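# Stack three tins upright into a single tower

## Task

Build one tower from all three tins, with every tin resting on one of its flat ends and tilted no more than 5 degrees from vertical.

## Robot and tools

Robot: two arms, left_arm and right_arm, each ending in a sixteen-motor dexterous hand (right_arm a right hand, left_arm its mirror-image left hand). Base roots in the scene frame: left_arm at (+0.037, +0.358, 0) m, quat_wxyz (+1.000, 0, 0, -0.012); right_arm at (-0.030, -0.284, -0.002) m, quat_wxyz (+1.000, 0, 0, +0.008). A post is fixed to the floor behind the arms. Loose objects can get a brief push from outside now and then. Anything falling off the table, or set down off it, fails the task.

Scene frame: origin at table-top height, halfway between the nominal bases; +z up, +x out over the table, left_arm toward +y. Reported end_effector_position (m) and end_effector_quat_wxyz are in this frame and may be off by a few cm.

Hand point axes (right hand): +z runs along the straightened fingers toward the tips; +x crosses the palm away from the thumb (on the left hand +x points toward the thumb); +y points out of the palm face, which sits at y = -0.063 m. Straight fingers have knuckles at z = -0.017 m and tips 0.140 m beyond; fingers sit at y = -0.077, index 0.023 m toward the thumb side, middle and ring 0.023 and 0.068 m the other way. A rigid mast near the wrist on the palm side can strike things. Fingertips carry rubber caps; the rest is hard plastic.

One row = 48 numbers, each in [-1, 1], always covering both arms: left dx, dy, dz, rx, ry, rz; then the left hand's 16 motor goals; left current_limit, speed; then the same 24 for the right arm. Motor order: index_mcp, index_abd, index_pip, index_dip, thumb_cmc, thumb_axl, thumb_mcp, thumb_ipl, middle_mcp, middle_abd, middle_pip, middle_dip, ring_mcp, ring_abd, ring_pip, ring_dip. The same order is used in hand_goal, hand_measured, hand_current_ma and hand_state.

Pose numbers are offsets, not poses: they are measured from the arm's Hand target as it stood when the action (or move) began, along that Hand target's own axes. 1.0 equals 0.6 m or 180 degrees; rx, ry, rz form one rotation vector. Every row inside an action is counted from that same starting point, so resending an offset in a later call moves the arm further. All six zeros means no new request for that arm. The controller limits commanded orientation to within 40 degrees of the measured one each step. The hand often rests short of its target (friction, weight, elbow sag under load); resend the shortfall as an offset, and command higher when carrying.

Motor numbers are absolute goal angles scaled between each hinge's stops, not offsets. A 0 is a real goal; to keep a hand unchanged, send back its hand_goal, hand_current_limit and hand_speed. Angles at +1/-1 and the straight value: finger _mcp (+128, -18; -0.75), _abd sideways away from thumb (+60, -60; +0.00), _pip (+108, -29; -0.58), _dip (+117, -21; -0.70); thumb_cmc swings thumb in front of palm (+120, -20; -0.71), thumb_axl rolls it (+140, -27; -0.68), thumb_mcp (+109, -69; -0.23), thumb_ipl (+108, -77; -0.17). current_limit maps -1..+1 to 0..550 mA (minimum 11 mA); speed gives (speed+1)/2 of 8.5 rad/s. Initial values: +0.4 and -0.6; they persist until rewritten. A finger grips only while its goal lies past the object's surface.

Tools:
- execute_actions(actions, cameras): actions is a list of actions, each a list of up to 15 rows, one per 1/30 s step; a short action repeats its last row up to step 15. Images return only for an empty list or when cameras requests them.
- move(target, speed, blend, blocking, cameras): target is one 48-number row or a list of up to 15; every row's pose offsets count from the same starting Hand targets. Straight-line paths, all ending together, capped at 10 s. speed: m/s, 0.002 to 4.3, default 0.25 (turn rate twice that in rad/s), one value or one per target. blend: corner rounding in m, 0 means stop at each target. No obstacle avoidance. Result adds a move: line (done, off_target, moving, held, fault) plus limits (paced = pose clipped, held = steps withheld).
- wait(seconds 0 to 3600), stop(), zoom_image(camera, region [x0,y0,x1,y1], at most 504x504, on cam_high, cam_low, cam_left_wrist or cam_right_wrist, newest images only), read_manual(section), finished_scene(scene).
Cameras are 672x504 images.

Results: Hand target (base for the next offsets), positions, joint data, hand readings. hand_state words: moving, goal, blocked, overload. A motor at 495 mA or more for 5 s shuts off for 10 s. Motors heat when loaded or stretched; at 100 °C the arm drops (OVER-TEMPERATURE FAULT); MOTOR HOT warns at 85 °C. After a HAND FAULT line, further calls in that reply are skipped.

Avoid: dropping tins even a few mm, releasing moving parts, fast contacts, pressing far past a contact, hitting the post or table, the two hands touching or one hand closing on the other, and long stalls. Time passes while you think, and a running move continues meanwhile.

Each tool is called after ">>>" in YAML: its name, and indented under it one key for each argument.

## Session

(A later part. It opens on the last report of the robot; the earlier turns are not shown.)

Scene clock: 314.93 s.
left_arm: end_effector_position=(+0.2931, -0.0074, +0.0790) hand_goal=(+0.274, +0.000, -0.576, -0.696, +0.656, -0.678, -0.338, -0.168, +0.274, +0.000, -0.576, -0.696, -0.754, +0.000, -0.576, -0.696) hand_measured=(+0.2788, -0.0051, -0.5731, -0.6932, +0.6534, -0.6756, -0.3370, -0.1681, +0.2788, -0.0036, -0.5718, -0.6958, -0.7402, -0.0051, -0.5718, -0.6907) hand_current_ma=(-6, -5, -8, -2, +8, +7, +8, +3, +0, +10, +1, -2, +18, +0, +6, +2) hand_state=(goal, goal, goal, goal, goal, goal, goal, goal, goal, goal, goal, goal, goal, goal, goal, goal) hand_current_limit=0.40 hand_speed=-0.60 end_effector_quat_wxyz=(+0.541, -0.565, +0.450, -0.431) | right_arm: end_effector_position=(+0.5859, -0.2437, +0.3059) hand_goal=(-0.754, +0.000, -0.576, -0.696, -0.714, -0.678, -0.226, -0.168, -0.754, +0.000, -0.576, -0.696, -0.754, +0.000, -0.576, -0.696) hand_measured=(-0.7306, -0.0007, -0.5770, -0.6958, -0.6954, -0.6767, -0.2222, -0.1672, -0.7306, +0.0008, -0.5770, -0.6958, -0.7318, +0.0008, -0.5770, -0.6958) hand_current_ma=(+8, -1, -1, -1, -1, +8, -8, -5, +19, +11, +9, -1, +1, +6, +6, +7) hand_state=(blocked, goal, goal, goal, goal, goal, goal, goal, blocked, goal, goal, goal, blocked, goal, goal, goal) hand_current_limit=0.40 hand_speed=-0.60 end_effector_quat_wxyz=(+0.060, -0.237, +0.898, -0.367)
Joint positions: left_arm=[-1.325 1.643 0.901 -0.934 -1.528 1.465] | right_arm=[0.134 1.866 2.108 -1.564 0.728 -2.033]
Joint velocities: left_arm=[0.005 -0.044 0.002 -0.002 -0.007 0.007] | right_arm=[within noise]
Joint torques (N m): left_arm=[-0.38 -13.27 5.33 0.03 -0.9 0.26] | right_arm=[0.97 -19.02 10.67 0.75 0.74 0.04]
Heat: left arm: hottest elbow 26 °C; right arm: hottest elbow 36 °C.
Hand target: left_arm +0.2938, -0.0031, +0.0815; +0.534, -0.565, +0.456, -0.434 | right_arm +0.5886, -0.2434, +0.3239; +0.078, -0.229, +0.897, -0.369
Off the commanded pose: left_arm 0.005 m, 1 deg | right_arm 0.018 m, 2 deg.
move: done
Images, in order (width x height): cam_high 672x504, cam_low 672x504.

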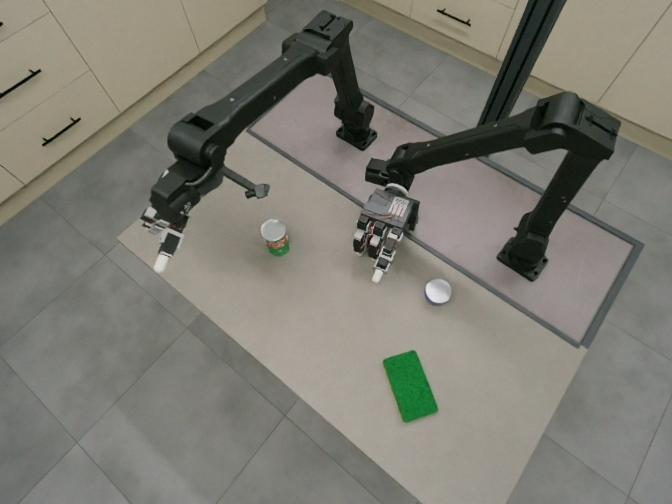

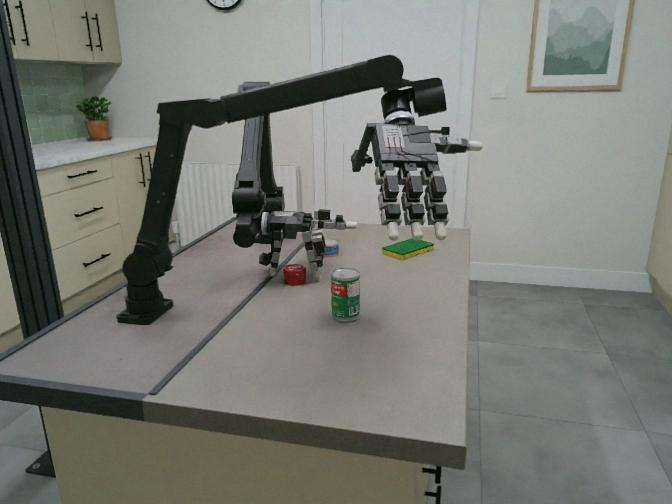

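>>> move:
  target: [0.0408,-0.0092,-0.0127,0,0.0083,0,0.274,0,-0.576,-0.696,0.657,-0.678,-0.337,-0.168,0.274,0,-0.576,-0.696,-0.754,0,-0.576,-0.696,0.4,-0.6,0,0,0,0,0,0,-0.754,0,-0.576,-0.696,-0.714,-0.678,-0.226,-0.168,-0.754,0,-0.576,-0.696,-0.754,0,-0.576,-0.696,0.4,-0.6]
  cameras: ["cam_low","cam_high","cam_left_wrist"]
  speed: 0.08

>>> zoom_image:
  camera: "cam_low"
  region: [262, 250, 327, 300]

>>> zoom_image:
  camera: "cam_high"
  region: [340, 200, 400, 260]

Scene clock: 324.80 s.
left_arm: end_effector_position=(+0.2928, -0.0087, +0.0781) hand_goal=(+0.274, +0.000, -0.576, -0.696, +0.656, -0.678, -0.338, -0.168, +0.274, +0.000, -0.576, -0.696, -0.754, +0.000, -0.576, -0.696) hand_measured=(+0.2788, -0.0036, -0.5731, -0.6932, +0.6534, -0.6756, -0.3360, -0.1672, +0.2776, -0.0036, -0.5718, -0.6971, -0.7390, -0.0051, -0.5718, -0.6907) hand_current_ma=(-1, -3, -3, +1, +4, -1, +2, +2, +6, +2, -1, -7, +12, +1, +13, -2) hand_state=(goal, goal, goal, goal, goal, goal, goal, goal, goal, goal, goal, goal, goal, goal, goal, goal) hand_current_limit=0.40 hand_speed=-0.60 end_effector_quat_wxyz=(+0.546, -0.558, +0.458, -0.424) | right_arm: end_effector_position=(+0.5859, -0.2437, +0.3059) hand_goal=(-0.754, +0.000, -0.576, -0.696, -0.714, -0.678, -0.226, -0.168, -0.754, +0.000, -0.576, -0.696, -0.754, +0.000, -0.576, -0.696) hand_measured=(-0.7306, +0.0008, -0.5770, -0.6958, -0.6954, -0.6777, -0.2232, -0.1681, -0.7293, -0.0007, -0.5757, -0.6958, -0.7306, +0.0008, -0.5770, -0.6958) hand_current_ma=(+4, -7, +2, -1, -1, +15, +1, -8, +23, +8, +8, +1, +0, +9, +6, +9) hand_state=(blocked, goal, goal, goal, goal, goal, goal, goal, blocked, goal, goal, goal, blocked, goal, goal, goal) hand_current_limit=0.40 hand_speed=-0.60 end_effector_quat_wxyz=(+0.060, -0.237, +0.898, -0.367)
Joint positions: left_arm=[-1.326 1.643 0.901 -0.892 -1.528 1.535] | right_arm=[0.134 1.866 2.108 -1.564 0.728 -2.033]
Joint torques (N m): left_arm=[-1.61 -11.81 9.39 0.13 -0.93 0.23] | right_arm=[0.97 -18.96 10.67 0.75 0.74 0.04]
Heat: left arm: hottest shoulder 25 °C; right arm: hottest elbow 36 °C.
Hand target: left_arm +0.2917, -0.0285, +0.0875; +0.528, -0.559, +0.463, -0.441 | right_arm +0.5886, -0.2434, +0.3239; +0.078, -0.229, +0.897, -0.369
Off the commanded pose: left_arm 0.022 m, 3 deg | right_arm 0.018 m, 2 deg.
move: off_target (left_arm)
Images, in order (width x height): cam_high 672x504, cam_low 672x504, cam_left_wrist 672x504.

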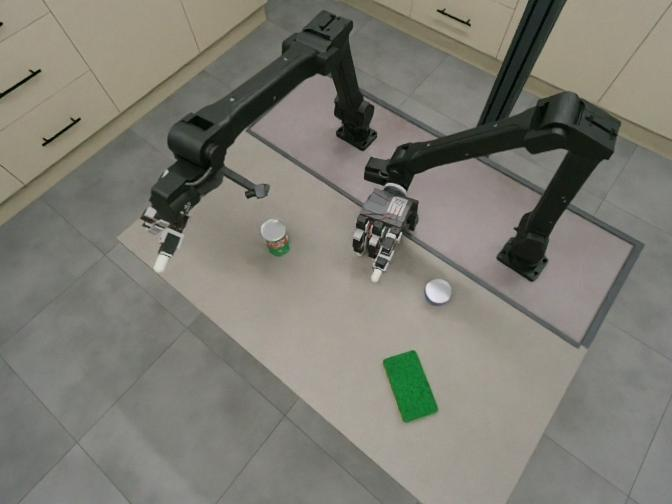

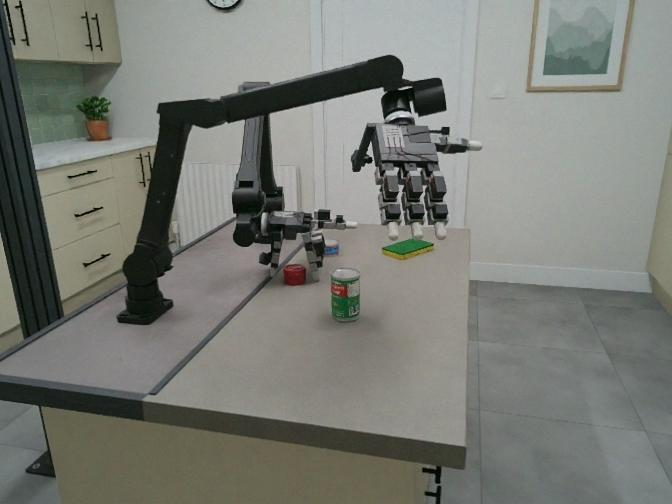

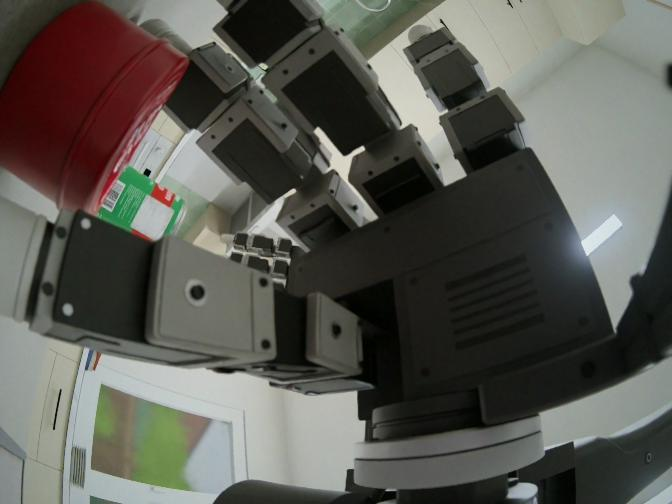

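Scaled by 7.754 from the camera's image (finer frame: 960x720).

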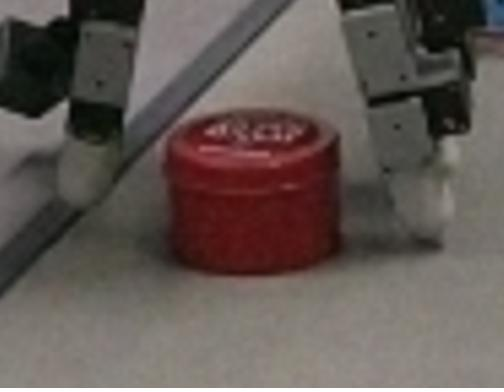

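Scaled by 8.400 from the camera's image (finer frame: 960x720).

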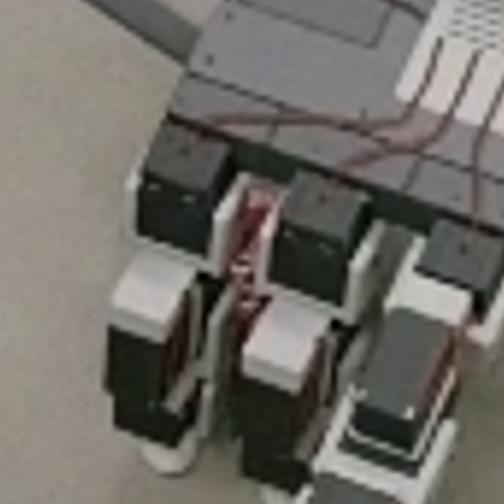

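>>> move:
  target: [0,-0.06,0,0,0,0,0.274,0,-0.576,-0.696,0.657,-0.678,-0.337,-0.168,0.274,0,-0.576,-0.696,-0.754,0,-0.576,-0.696,0.4,-0.6,0,0,0,0,0,0,-0.754,0,-0.576,-0.696,-0.714,-0.678,-0.226,-0.168,-0.754,0,-0.576,-0.696,-0.754,0,-0.576,-0.696,0.4,-0.6]
  cameras: ["cam_low"]
  speed: 0.15

>>> zoom_image:
  camera: "cam_low"
  region: [262, 250, 327, 300]

Scene clock: 333.10 s.
left_arm: end_effector_position=(+0.2963, -0.0297, +0.1211) hand_goal=(+0.274, +0.000, -0.576, -0.696, +0.656, -0.678, -0.338, -0.168, +0.274, +0.000, -0.576, -0.696, -0.754, +0.000, -0.576, -0.696) hand_measured=(+0.2788, -0.0036, -0.5731, -0.6945, +0.6534, -0.6756, -0.3360, -0.1681, +0.2788, -0.0021, -0.5718, -0.6958, -0.7402, -0.0051, -0.5718, -0.6907) hand_current_ma=(+9, -4, -13, -10, -1, +5, +4, +3, -1, +2, +11, +0, +14, -2, +12, -3) hand_state=(goal, goal, goal, goal, goal, goal, goal, goal, goal, goal, goal, goal, goal, goal, goal, goal) hand_current_limit=0.40 hand_speed=-0.60 end_effector_quat_wxyz=(+0.534, -0.562, +0.458, -0.435) | right_arm: end_effector_position=(+0.5859, -0.2437, +0.3059) hand_goal=(-0.754, +0.000, -0.576, -0.696, -0.714, -0.678, -0.226, -0.168, -0.754, +0.000, -0.576, -0.696, -0.754, +0.000, -0.576, -0.696) hand_measured=(-0.7293, +0.0008, -0.5770, -0.6958, -0.6954, -0.6777, -0.2222, -0.1672, -0.7293, -0.0007, -0.5770, -0.6958, -0.7306, -0.0007, -0.5770, -0.6958) hand_current_ma=(+9, -1, +1, -1, -1, +10, -4, -5, +23, +6, +6, -4, +1, +10, +6, +11) hand_state=(blocked, goal, goal, goal, goal, goal, goal, goal, blocked, goal, goal, goal, blocked, goal, goal, goal) hand_current_limit=0.40 hand_speed=-0.60 end_effector_quat_wxyz=(+0.060, -0.237, +0.898, -0.367)
Joint positions: left_arm=[-1.326 1.539 0.907 -0.615 -1.517 1.895] | right_arm=[0.134 1.866 2.108 -1.564 0.728 -2.033]
Joint torques (N m): left_arm=[-1.03 -12.98 6.49 0.76 -0.87 0.2] | right_arm=[0.97 -19.02 10.66 0.75 0.74 0.04]
Heat: left arm: hottest shoulder 25 °C; right arm: hottest elbow 36 °C.
Hand target: left_arm +0.2936, -0.0280, +0.1236; +0.528, -0.559, +0.462, -0.441 | right_arm +0.5886, -0.2434, +0.3239; +0.078, -0.229, +0.897, -0.369
Off the commanded pose: left_arm 0.004 m, 1 deg | right_arm 0.018 m, 2 deg.
move: done

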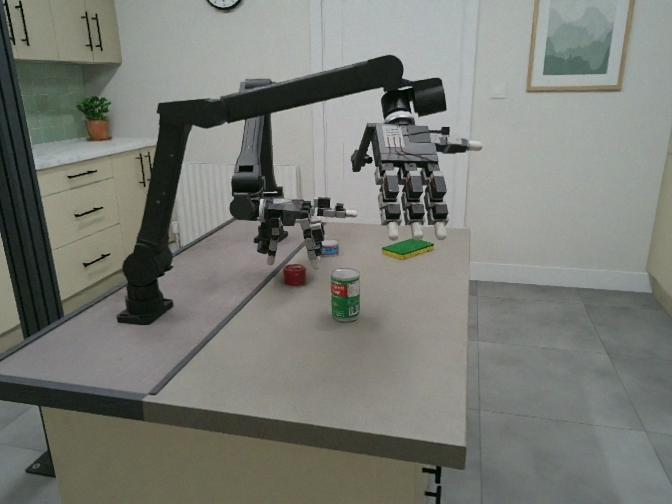

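Scaled by 7.754 from the camera's image (finer frame: 960x720).

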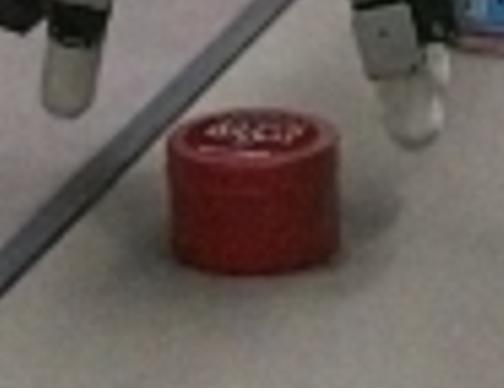

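>>> move:
  target: [0.0022,0.057,-0.0047,0,0,0,0.274,0,-0.576,-0.696,0.657,-0.678,-0.337,-0.168,0.274,0,-0.576,-0.696,-0.754,0,-0.576,-0.696,0.4,-0.6,0,0,0,0,0,0,-0.754,0,-0.576,-0.696,-0.714,-0.678,-0.226,-0.168,-0.754,0,-0.576,-0.696,-0.754,0,-0.576,-0.696,0.4,-0.6]
  cameras: ["cam_low","cam_high"]
  speed: 0.12

>>> zoom_image:
  camera: "cam_low"
  region: [262, 250, 327, 300]

>>> zoom_image:
  camera: "cam_high"
  region: [340, 200, 400, 260]

Scene clock: 343.77 s.
left_arm: end_effector_position=(+0.2957, -0.0306, +0.0965) hand_goal=(+0.274, +0.000, -0.576, -0.696, +0.656, -0.678, -0.338, -0.168, +0.274, +0.000, -0.576, -0.696, -0.754, +0.000, -0.576, -0.696) hand_measured=(+0.2776, -0.0036, -0.5731, -0.6932, +0.6534, -0.6756, -0.3360, -0.1672, +0.2788, -0.0021, -0.5705, -0.6971, -0.7414, -0.0051, -0.5718, -0.6920) hand_current_ma=(-1, -4, +1, -4, +2, +6, +9, +2, +0, +0, +2, -4, +14, +6, +11, +0) hand_state=(goal, goal, goal, goal, goal, goal, goal, goal, goal, goal, goal, goal, goal, goal, goal, goal) hand_current_limit=0.40 hand_speed=-0.60 end_effector_quat_wxyz=(+0.529, -0.566, +0.453, -0.441) | right_arm: end_effector_position=(+0.5859, -0.2437, +0.3059) hand_goal=(-0.754, +0.000, -0.576, -0.696, -0.714, -0.678, -0.226, -0.168, -0.754, +0.000, -0.576, -0.696, -0.754, +0.000, -0.576, -0.696) hand_measured=(-0.7306, +0.0008, -0.5770, -0.6958, -0.6954, -0.6767, -0.2222, -0.1681, -0.7306, -0.0007, -0.5770, -0.6971, -0.7318, +0.0008, -0.5770, -0.6958) hand_current_ma=(+4, +4, +1, -5, -3, +12, -1, -3, +21, +7, +11, +0, +5, +10, +6, +9) hand_state=(blocked, goal, goal, goal, goal, goal, goal, goal, blocked, goal, goal, goal, blocked, goal, goal, goal) hand_current_limit=0.40 hand_speed=-0.60 end_effector_quat_wxyz=(+0.060, -0.237, +0.898, -0.367)
Joint positions: left_arm=[-1.328 1.582 0.874 -0.534 -1.517 1.88] | right_arm=[0.134 1.866 2.108 -1.564 0.728 -2.033]
Joint torques (N m): left_arm=[-1.67 -11.28 5.96 0.68 -0.92 0.19] | right_arm=[0.97 -19.08 10.67 0.73 0.74 0.04]
Heat: left arm: hottest shoulder 25 °C; right arm: hottest elbow 36 °C.
Hand target: left_arm +0.2893, -0.0303, +0.0895; +0.528, -0.559, +0.463, -0.441 | right_arm +0.5886, -0.2434, +0.3239; +0.078, -0.229, +0.897, -0.369
Off the commanded pose: left_arm 0.009 m, 1 deg | right_arm 0.018 m, 2 deg.
move: done
Images, in order (width x height): cam_high 672x504, cam_low 672x504.

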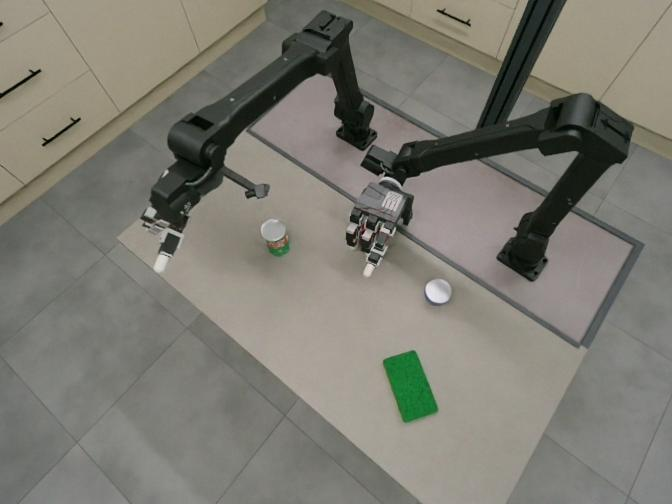

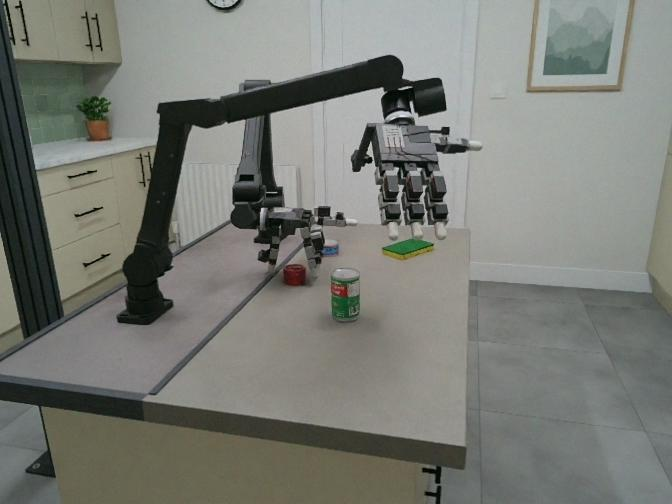

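Scaled by 7.754 from the camera's image (finer frame: 960x720).

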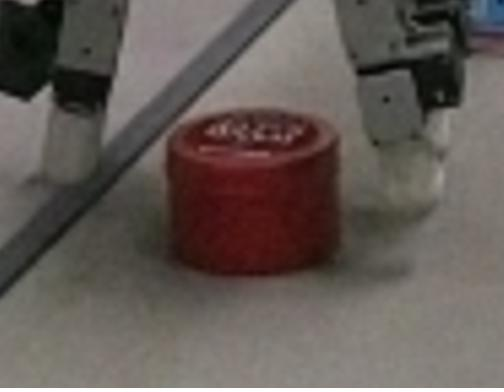

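Scaled by 8.400 from the camera's image (finer frame: 960x720).

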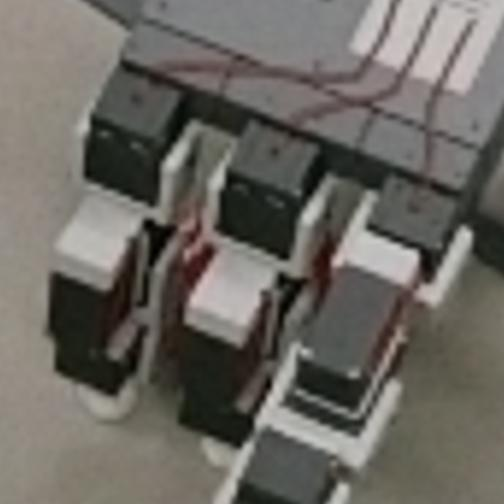

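>>> move:
  target: [-0.004,0.0133,-0.006,0,0,0,0.274,0,-0.576,-0.696,0.657,-0.678,-0.337,-0.168,0.274,0,-0.576,-0.696,-0.754,0,-0.576,-0.696,0.4,-0.6,0,0,0,0,0,0,-0.754,0,-0.576,-0.696,-0.714,-0.678,-0.226,-0.168,-0.754,0,-0.576,-0.696,-0.754,0,-0.576,-0.696,0.4,-0.6]
  cameras: ["cam_low"]
  speed: 0.1

>>> zoom_image:
  camera: "cam_low"
  region: [262, 250, 327, 300]

Scene clock: 350.53 s.
left_arm: end_effector_position=(+0.2913, -0.0290, +0.0904) hand_goal=(+0.274, +0.000, -0.576, -0.696, +0.656, -0.678, -0.338, -0.168, +0.274, +0.000, -0.576, -0.696, -0.754, +0.000, -0.576, -0.696) hand_measured=(+0.2788, -0.0051, -0.5718, -0.6945, +0.6534, -0.6756, -0.3360, -0.1681, +0.2776, -0.0021, -0.5718, -0.6958, -0.7414, -0.0051, -0.5705, -0.6920) hand_current_ma=(+1, -4, -2, -9, +9, +6, +6, +3, +2, +3, +7, -6, +16, +5, +14, -1) hand_state=(goal, goal, goal, goal, goal, goal, goal, goal, goal, goal, goal, goal, goal, goal, goal, goal) hand_current_limit=0.40 hand_speed=-0.60 end_effector_quat_wxyz=(+0.527, -0.564, +0.455, -0.443) | right_arm: end_effector_position=(+0.5859, -0.2437, +0.3059) hand_goal=(-0.754, +0.000, -0.576, -0.696, -0.714, -0.678, -0.226, -0.168, -0.754, +0.000, -0.576, -0.696, -0.754, +0.000, -0.576, -0.696) hand_measured=(-0.7306, -0.0007, -0.5770, -0.6958, -0.6954, -0.6777, -0.2222, -0.1681, -0.7293, -0.0007, -0.5770, -0.6971, -0.7318, +0.0008, -0.5770, -0.6958) hand_current_ma=(+8, +3, +3, -4, +0, +4, -4, -2, +19, +9, +12, +2, -1, +9, +8, +6) hand_state=(blocked, goal, goal, goal, goal, goal, goal, goal, blocked, goal, goal, goal, blocked, goal, goal, goal) hand_current_limit=0.40 hand_speed=-0.60 end_effector_quat_wxyz=(+0.060, -0.237, +0.898, -0.367)
Joint positions: left_arm=[-1.337 1.587 0.861 -0.534 -1.517 1.863] | right_arm=[0.134 1.866 2.108 -1.564 0.728 -2.033]
Joint torques (N m): left_arm=[-1.61 -10.64 6.12 0.01 -0.97 0.04] | right_arm=[0.91 -19.08 10.66 0.72 0.74 0.04]
Heat: left arm: hottest shoulder 25 °C; right arm: hottest elbow 36 °C.
Hand target: left_arm +0.2850, -0.0287, +0.0818; +0.528, -0.559, +0.462, -0.441 | right_arm +0.5886, -0.2434, +0.3239; +0.078, -0.229, +0.897, -0.369
Off the commanded pose: left_arm 0.011 m, 1 deg | right_arm 0.018 m, 2 deg.
move: off_target (left_arm)

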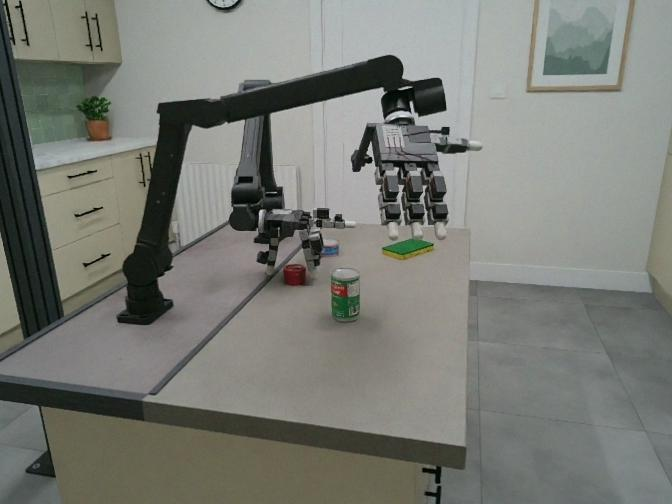

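Scaled by 7.754 from the camera's image (finer frame: 960x720).

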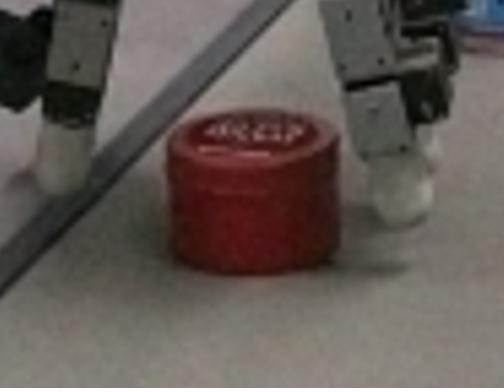

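>>> move:
  target: [0,0,0,0,0,0,0.55,0,-0.576,-0.696,0.657,-0.678,-0.2,-0.168,0.55,0,-0.576,-0.696,-0.754,0,-0.576,-0.696,-0.2,-0.85,0,0,0,0,0,0,-0.754,0,-0.576,-0.696,-0.714,-0.678,-0.226,-0.168,-0.754,0,-0.576,-0.696,-0.754,0,-0.576,-0.696,0.4,-0.6]
  cameras: ["cam_low","cam_high","cam_left_wrist"]
  speed: 0.1

>>> zoom_image:
  camera: "cam_low"
  region: [262, 250, 327, 300]

>>> zoom_image:
  camera: "cam_high"
  region: [340, 200, 400, 260]

Scene clock: 358.33 s.
left_arm: end_effector_position=(+0.2912, -0.0288, +0.0900) hand_goal=(+0.550, +0.000, -0.576, -0.696, +0.656, -0.678, -0.200, -0.168, +0.550, +0.000, -0.576, -0.696, -0.754, +0.000, -0.576, -0.696) hand_measured=(+0.4923, -0.0051, -0.5924, -0.7009, +0.6559, -0.6756, -0.2272, -0.1748, +0.4923, +0.0008, -0.5898, -0.7009, -0.7402, -0.0036, -0.5718, -0.6907) hand_current_ma=(-86, -7, -23, -8, +4, -2, -32, -4, -83, +2, -9, -2, +23, +2, +10, +7) hand_state=(blocked, goal, goal, goal, goal, goal, blocked, goal, blocked, goal, goal, goal, goal, goal, goal, goal) hand_current_limit=-0.20 hand_speed=-0.85 end_effector_quat_wxyz=(+0.526, -0.565, +0.454, -0.444) | right_arm: end_effector_position=(+0.5859, -0.2437, +0.3059) hand_goal=(-0.754, +0.000, -0.576, -0.696, -0.714, -0.678, -0.226, -0.168, -0.754, +0.000, -0.576, -0.696, -0.754, +0.000, -0.576, -0.696) hand_measured=(-0.7306, -0.0007, -0.5757, -0.6958, -0.6954, -0.6777, -0.2222, -0.1681, -0.7293, -0.0007, -0.5770, -0.6958, -0.7306, -0.0007, -0.5770, -0.6958) hand_current_ma=(+3, +1, -3, -5, -4, +10, -3, -7, +23, +10, +6, +1, -1, +8, +5, +7) hand_state=(blocked, goal, goal, goal, goal, goal, goal, goal, blocked, goal, goal, goal, blocked, goal, goal, goal) hand_current_limit=0.40 hand_speed=-0.60 end_effector_quat_wxyz=(+0.060, -0.237, +0.898, -0.367)
Joint positions: left_arm=[-1.337 1.588 0.861 -0.541 -1.517 1.85] | right_arm=[0.134 1.866 2.108 -1.564 0.728 -2.033]
Joint torques (N m): left_arm=[-1.61 -10.58 6.35 0.05 -0.95 -0.01] | right_arm=[0.97 -19.02 10.66 0.73 0.74 0.04]
Heat: left arm: hottest shoulder 25 °C; right arm: hottest elbow 36 °C.
Hand target: left_arm +0.2850, -0.0287, +0.0818; +0.528, -0.559, +0.462, -0.441 | right_arm +0.5886, -0.2434, +0.3239; +0.078, -0.229, +0.897, -0.369
Off the commanded pose: left_arm 0.010 m, 1 deg | right_arm 0.018 m, 2 deg.
move: done
Images, in order (width x height): cam_high 672x504, cam_low 672x504, cam_left_wrist 672x504.

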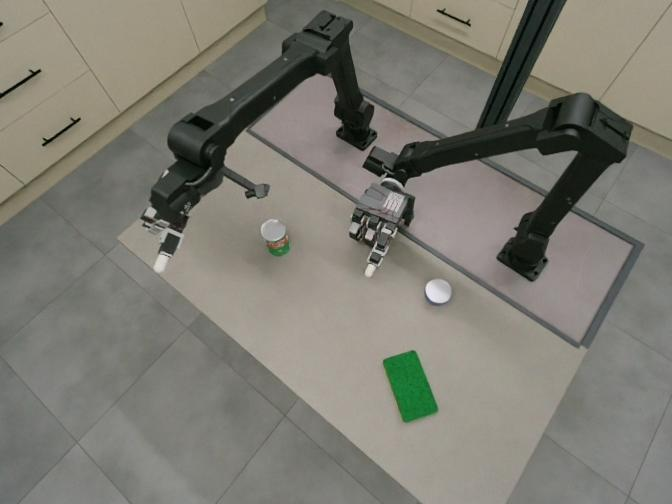

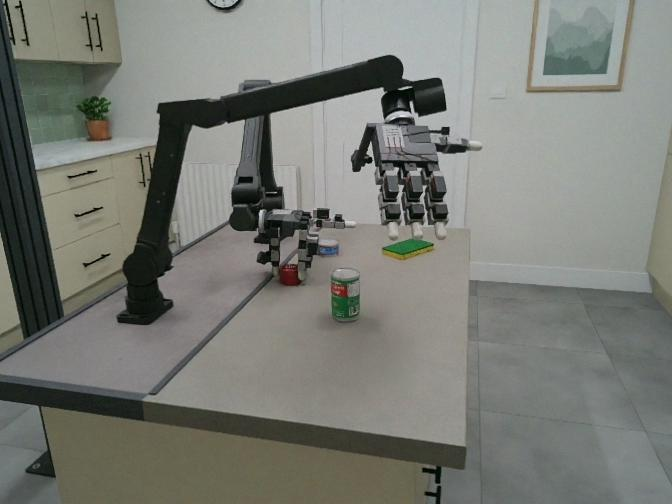

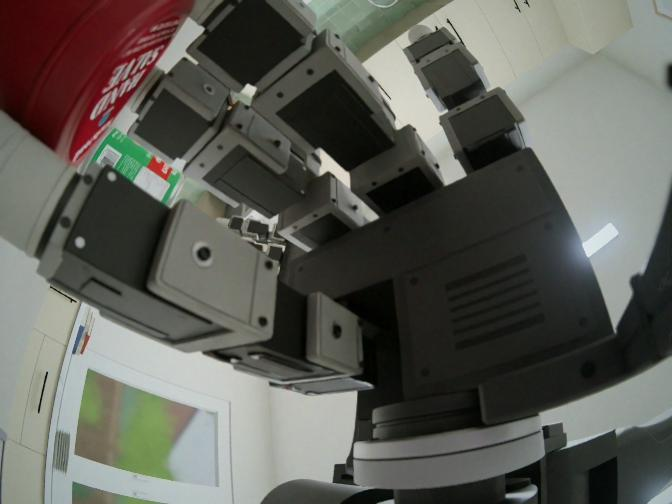

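Scaled by 7.754 from the camera's image (finer frame: 960x720).

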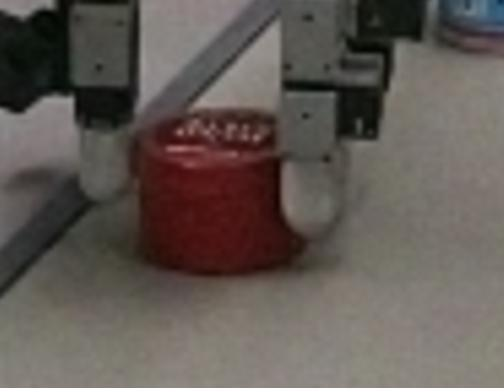

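Scaled by 8.400 from the camera's image (finer frame: 960x720).

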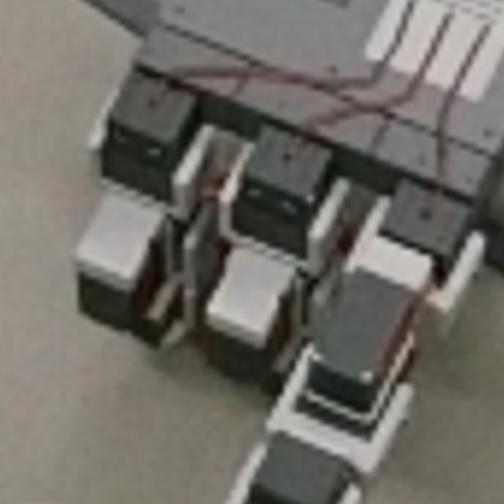

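>>> move:
  target: [0,0,0,0,0,0,0.65,0,-0.576,-0.696,0.657,-0.678,-0.02,-0.12,0.65,0,-0.576,-0.696,-0.754,0,-0.576,-0.696,0.6,-0.8,0,0,0,0,0,0,-0.754,0,-0.576,-0.696,-0.714,-0.678,-0.226,-0.168,-0.754,0,-0.576,-0.696,-0.754,0,-0.576,-0.696,0.4,-0.6]
  cameras: ["cam_low"]
  speed: 0.1

>>> zoom_image:
  camera: "cam_low"
  region: [262, 250, 327, 300]

Scene clock: 364.13 s.
left_arm: end_effector_position=(+0.2912, -0.0285, +0.0899) hand_goal=(+0.650, +0.000, -0.576, -0.696, +0.656, -0.678, -0.020, -0.120, +0.650, +0.000, -0.576, -0.696, -0.754, +0.000, -0.576, -0.696) hand_measured=(+0.5152, -0.0051, -0.6193, -0.7136, +0.6559, -0.6756, -0.2282, -0.1729, +0.5116, +0.0037, -0.6142, -0.7111, -0.7402, -0.0036, -0.5718, -0.6907) hand_current_ma=(-270, -6, -57, -19, +6, +3, -433, -93, -274, -4, -41, -20, +10, +6, +11, -2) hand_state=(blocked, goal, blocked, goal, goal, goal, blocked, blocked, blocked, goal, blocked, goal, goal, goal, goal, goal) hand_current_limit=0.60 hand_speed=-0.80 end_effector_quat_wxyz=(+0.526, -0.565, +0.454, -0.444) | right_arm: end_effector_position=(+0.5859, -0.2437, +0.3059) hand_goal=(-0.754, +0.000, -0.576, -0.696, -0.714, -0.678, -0.226, -0.168, -0.754, +0.000, -0.576, -0.696, -0.754, +0.000, -0.576, -0.696) hand_measured=(-0.7306, -0.0007, -0.5770, -0.6958, -0.6954, -0.6777, -0.2232, -0.1672, -0.7306, +0.0008, -0.5770, -0.6958, -0.7318, -0.0007, -0.5770, -0.6958) hand_current_ma=(+4, +0, +3, -4, +2, +9, +1, -4, +19, +5, +9, -5, +1, +8, +1, +8) hand_state=(blocked, goal, goal, goal, goal, goal, goal, goal, blocked, goal, goal, goal, blocked, goal, goal, goal) hand_current_limit=0.40 hand_speed=-0.60 end_effector_quat_wxyz=(+0.060, -0.237, +0.898, -0.367)
Joint positions: left_arm=[-1.337 1.588 0.861 -0.546 -1.517 1.845] | right_arm=[0.134 1.866 2.108 -1.564 0.728 -2.033]
Joint torques (N m): left_arm=[-1.67 -10.52 6.41 -0.21 -0.95 -0.01] | right_arm=[1.03 -19.02 10.66 0.73 0.74 0.04]
Heat: left arm: hottest shoulder 25 °C; right arm: hottest elbow 36 °C.
Hand target: left_arm +0.2850, -0.0287, +0.0818; +0.528, -0.559, +0.463, -0.441 | right_arm +0.5886, -0.2434, +0.3239; +0.078, -0.229, +0.897, -0.369
Off the commanded pose: left_arm 0.010 m, 1 deg | right_arm 0.018 m, 2 deg.
move: done

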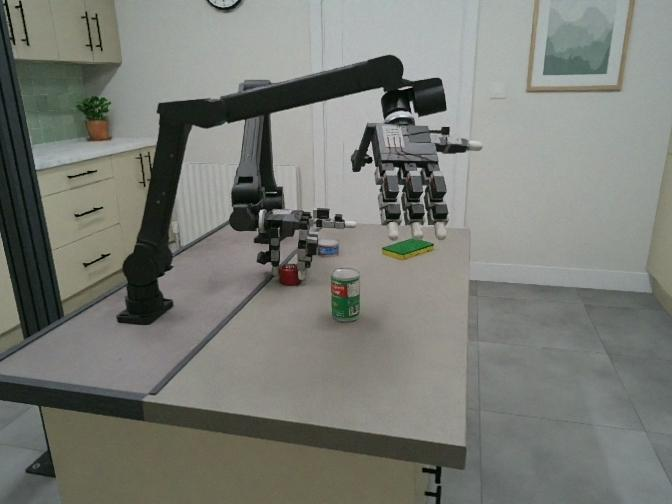

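Scaled by 7.754 from the camera's image (finer frame: 960x720).

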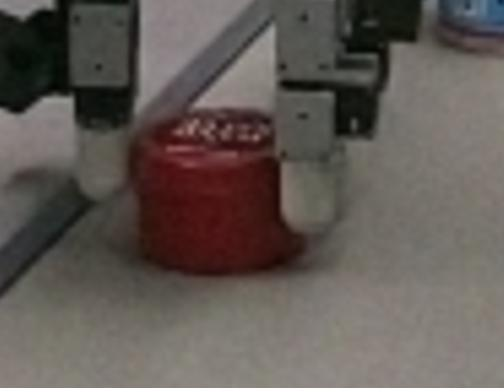

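>>> move:
  target: [0.0008,-0.1663,-0.0087,0,0,0,0.65,0,-0.576,-0.696,0.657,-0.678,-0.02,-0.12,0.65,0,-0.576,-0.696,-0.754,0,-0.576,-0.696,0.6,-0.8,0,0,0,0,0,0,-0.754,0,-0.576,-0.696,-0.714,-0.678,-0.226,-0.168,-0.754,0,-0.576,-0.696,-0.754,0,-0.576,-0.696,0.4,-0.6]
  cameras: ["cam_low","cam_high"]
  speed: 0.12

>>> zoom_image:
  camera: "cam_low"
  region: [240, 180, 360, 300]

Scene clock: 375.23 s.
left_arm: end_effector_position=(+0.2858, -0.0038, +0.1545) hand_goal=(+0.650, +0.000, -0.576, -0.696, +0.656, -0.678, -0.020, -0.120, +0.650, +0.000, -0.576, -0.696, -0.754, +0.000, -0.576, -0.696) hand_measured=(+0.5140, -0.0051, -0.6193, -0.7136, +0.6521, -0.6756, -0.2292, -0.1729, +0.5140, +0.0037, -0.6155, -0.7111, -0.7402, -0.0051, -0.5705, -0.6907) hand_current_ma=(-265, -5, -56, -17, +10, +4, -428, -97, -271, -1, -37, -22, +21, +3, +11, -4) hand_state=(blocked, goal, blocked, goal, goal, goal, blocked, blocked, blocked, goal, blocked, goal, goal, goal, goal, goal) hand_current_limit=0.60 hand_speed=-0.80 end_effector_quat_wxyz=(+0.545, -0.545, +0.479, -0.420) | right_arm: end_effector_position=(+0.5859, -0.2437, +0.3059) hand_goal=(-0.754, +0.000, -0.576, -0.696, -0.714, -0.678, -0.226, -0.168, -0.754, +0.000, -0.576, -0.696, -0.754, +0.000, -0.576, -0.696) hand_measured=(-0.7306, +0.0008, -0.5770, -0.6958, -0.6941, -0.6777, -0.2222, -0.1681, -0.7306, -0.0007, -0.5770, -0.6958, -0.7306, -0.0007, -0.5770, -0.6958) hand_current_ma=(+6, -1, +0, -2, -3, +10, -3, -6, +18, +7, +12, +1, +5, +8, +6, +9) hand_state=(blocked, goal, goal, goal, goal, goal, goal, goal, blocked, goal, goal, goal, blocked, goal, goal, goal) hand_current_limit=0.40 hand_speed=-0.60 end_effector_quat_wxyz=(+0.060, -0.237, +0.898, -0.367)
Joint positions: left_arm=[-1.337 1.427 0.894 -0.739 -1.516 1.935] | right_arm=[0.134 1.866 2.108 -1.564 0.728 -2.033]
Joint torques (N m): left_arm=[-1.67 -11.34 12.98 -0.13 -0.95 0.07] | right_arm=[0.97 -18.96 10.67 0.73 0.74 0.04]
Heat: left arm: hottest shoulder 25 °C; right arm: hottest elbow 36 °C.
Hand target: left_arm +0.2850, -0.0286, +0.1816; +0.528, -0.559, +0.463, -0.441 | right_arm +0.5886, -0.2434, +0.3239; +0.078, -0.229, +0.897, -0.369
Off the commanded pose: left_arm 0.037 m, 4 deg | right_arm 0.018 m, 2 deg.
move: off_target (left_arm)
Images, in order (width x height): cam_high 672x504, cam_low 672x504.

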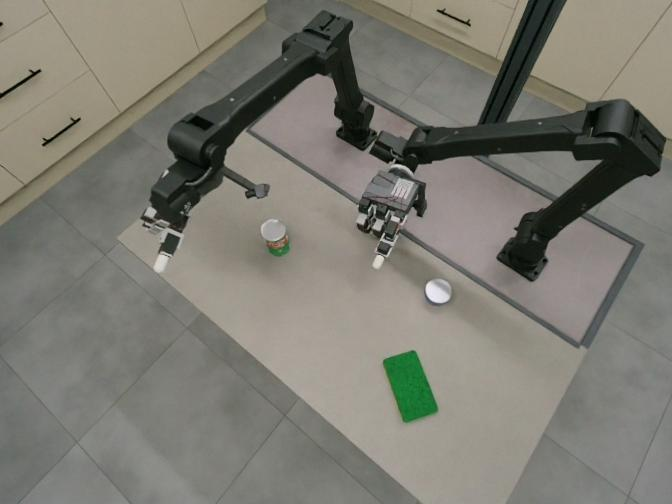

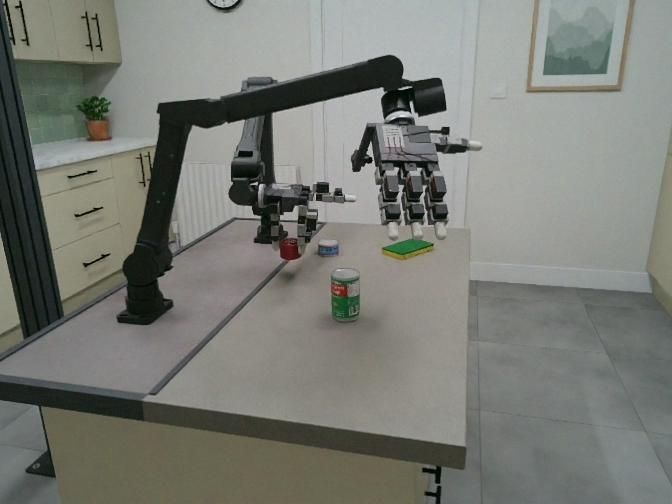

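Scaled by 4.200 from the camera's image (finer frame: 960x720).

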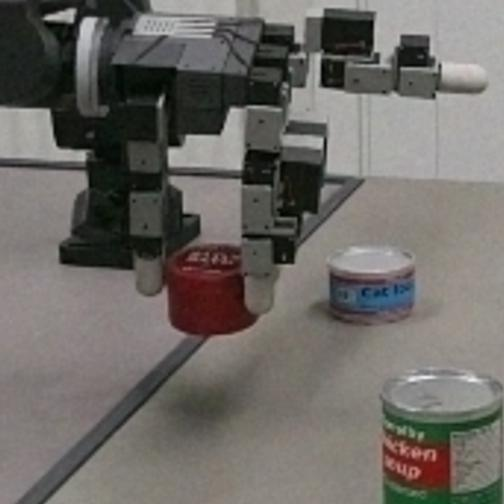

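>>> move:
  target: [-0.3945,-0.0137,0.1208,0.0005,-0.092,-0.0048,0.65,0,-0.576,-0.696,0.657,-0.678,-0.02,-0.12,0.65,0,-0.576,-0.696,-0.754,0,-0.576,-0.696,0.6,-0.8,0,0,0,0,0,0,-0.754,0,-0.576,-0.696,-0.714,-0.678,-0.226,-0.168,-0.754,0,-0.576,-0.696,-0.754,0,-0.576,-0.696,0.4,-0.6]
  cameras: ["cam_low","cam_high","cam_left_wrist"]
  speed: 0.15

>>> zoom_image:
  camera: "cam_low"
  region: [280, 170, 400, 290]

>>> zoom_image:
  camera: "cam_high"
  region: [380, 220, 480, 320]

Scene clock: 391.37 s.
left_arm: end_effector_position=(+0.3113, +0.2118, +0.1843) hand_goal=(+0.650, +0.000, -0.576, -0.696, +0.656, -0.678, -0.020, -0.120, +0.650, +0.000, -0.576, -0.696, -0.754, +0.000, -0.576, -0.696) hand_measured=(+0.5140, -0.0051, -0.6206, -0.7136, +0.6496, -0.6756, -0.2292, -0.1729, +0.5140, +0.0037, -0.6155, -0.7124, -0.7414, -0.0051, -0.5718, -0.6920) hand_current_ma=(-265, -10, -60, -19, +3, +6, -424, -95, -266, +3, -38, -16, +19, +1, +10, -6) hand_state=(blocked, goal, blocked, goal, goal, goal, blocked, blocked, blocked, goal, blocked, goal, goal, goal, goal, goal) hand_current_limit=0.60 hand_speed=-0.80 end_effector_quat_wxyz=(+0.591, -0.621, +0.375, -0.353) | right_arm: end_effector_position=(+0.5859, -0.2437, +0.3059) hand_goal=(-0.754, +0.000, -0.576, -0.696, -0.714, -0.678, -0.226, -0.168, -0.754, +0.000, -0.576, -0.696, -0.754, +0.000, -0.576, -0.696) hand_measured=(-0.7293, +0.0008, -0.5770, -0.6958, -0.6941, -0.6777, -0.2222, -0.1672, -0.7293, +0.0008, -0.5770, -0.6958, -0.7318, -0.0007, -0.5770, -0.6958) hand_current_ma=(+6, +4, +3, -3, -2, +9, -3, -2, +20, +9, +11, -2, +0, +11, +7, +8) hand_state=(blocked, goal, goal, goal, goal, goal, goal, goal, blocked, goal, goal, goal, blocked, goal, goal, goal) hand_current_limit=0.40 hand_speed=-0.60 end_effector_quat_wxyz=(+0.060, -0.237, +0.898, -0.367)
Joint positions: left_arm=[-1.037 0.928 0.59 -0.871 -1.516 1.939] | right_arm=[0.134 1.866 2.108 -1.564 0.728 -2.033]
Joint torques (N m): left_arm=[0.38 -5.01 8.2 0.87 -0.95 0.19] | right_arm=[0.97 -19.02 10.67 0.73 0.74 0.04]
Heat: left arm: hottest elbow 26 °C; right arm: hottest elbow 36 °C.
Hand target: left_arm +0.3133, +0.2174, +0.1848; +0.586, -0.620, +0.377, -0.360 | right_arm +0.5886, -0.2434, +0.3239; +0.078, -0.229, +0.897, -0.369
Off the commanded pose: left_arm 0.006 m, 1 deg | right_arm 0.018 m, 2 deg.
move: done
Images, in order (width x height): cam_high 672x504, cam_low 672x504, cam_left_wrist 672x504.

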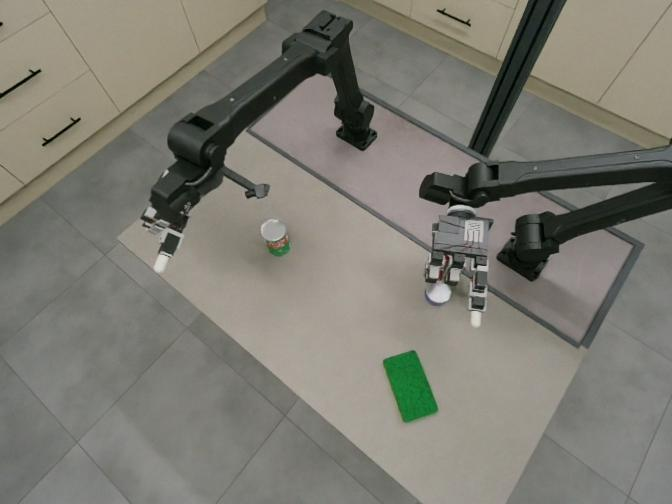

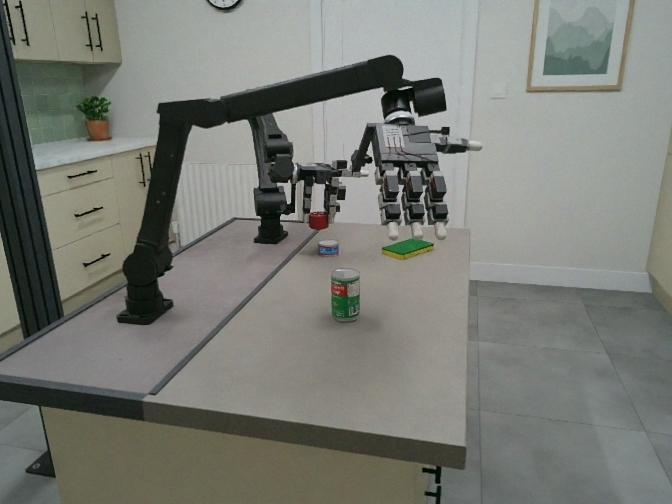

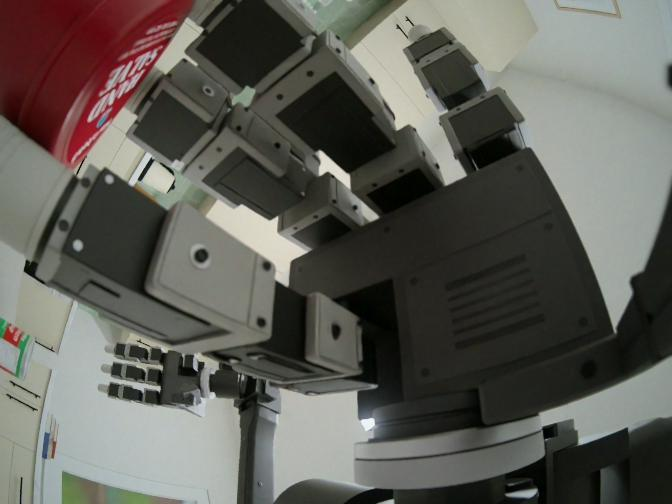

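Scaled by 4.200 from the camera's image (finer frame: 960x720).

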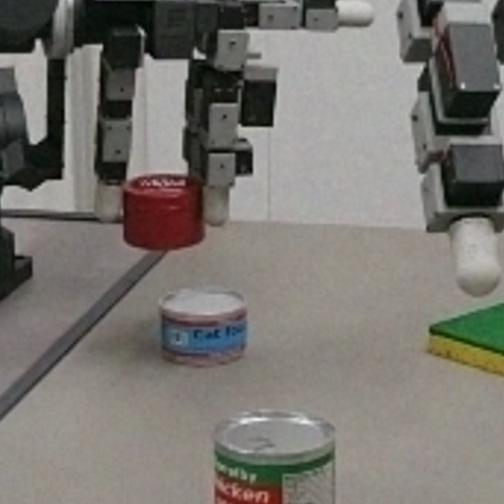

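Scaled by 5.040 from the camera's image (finer frame: 960x720).

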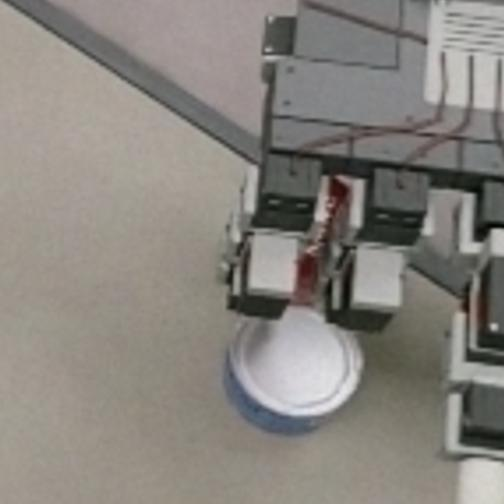

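>>> zoom_image:
  camera: "cam_high"
  region: [420, 245, 470, 310]

>>> zoom_image:
  camera: "cam_low"
  region: [295, 200, 350, 265]

Scaled by 7.754 from the camera's image (finer frame: 960x720).

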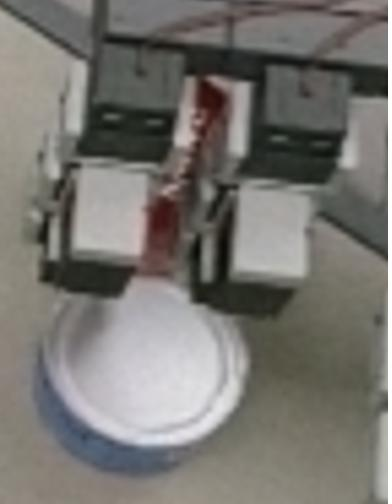

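Scaled by 7.754 from the camera's image (finer frame: 960x720).

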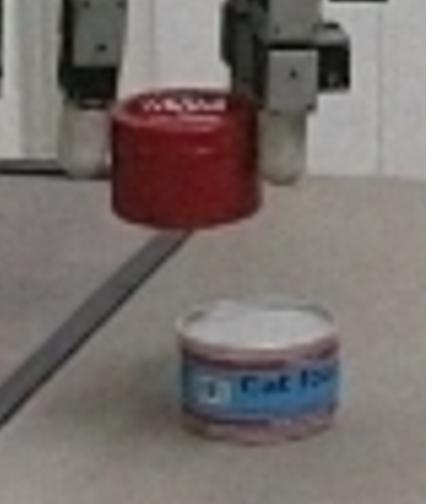

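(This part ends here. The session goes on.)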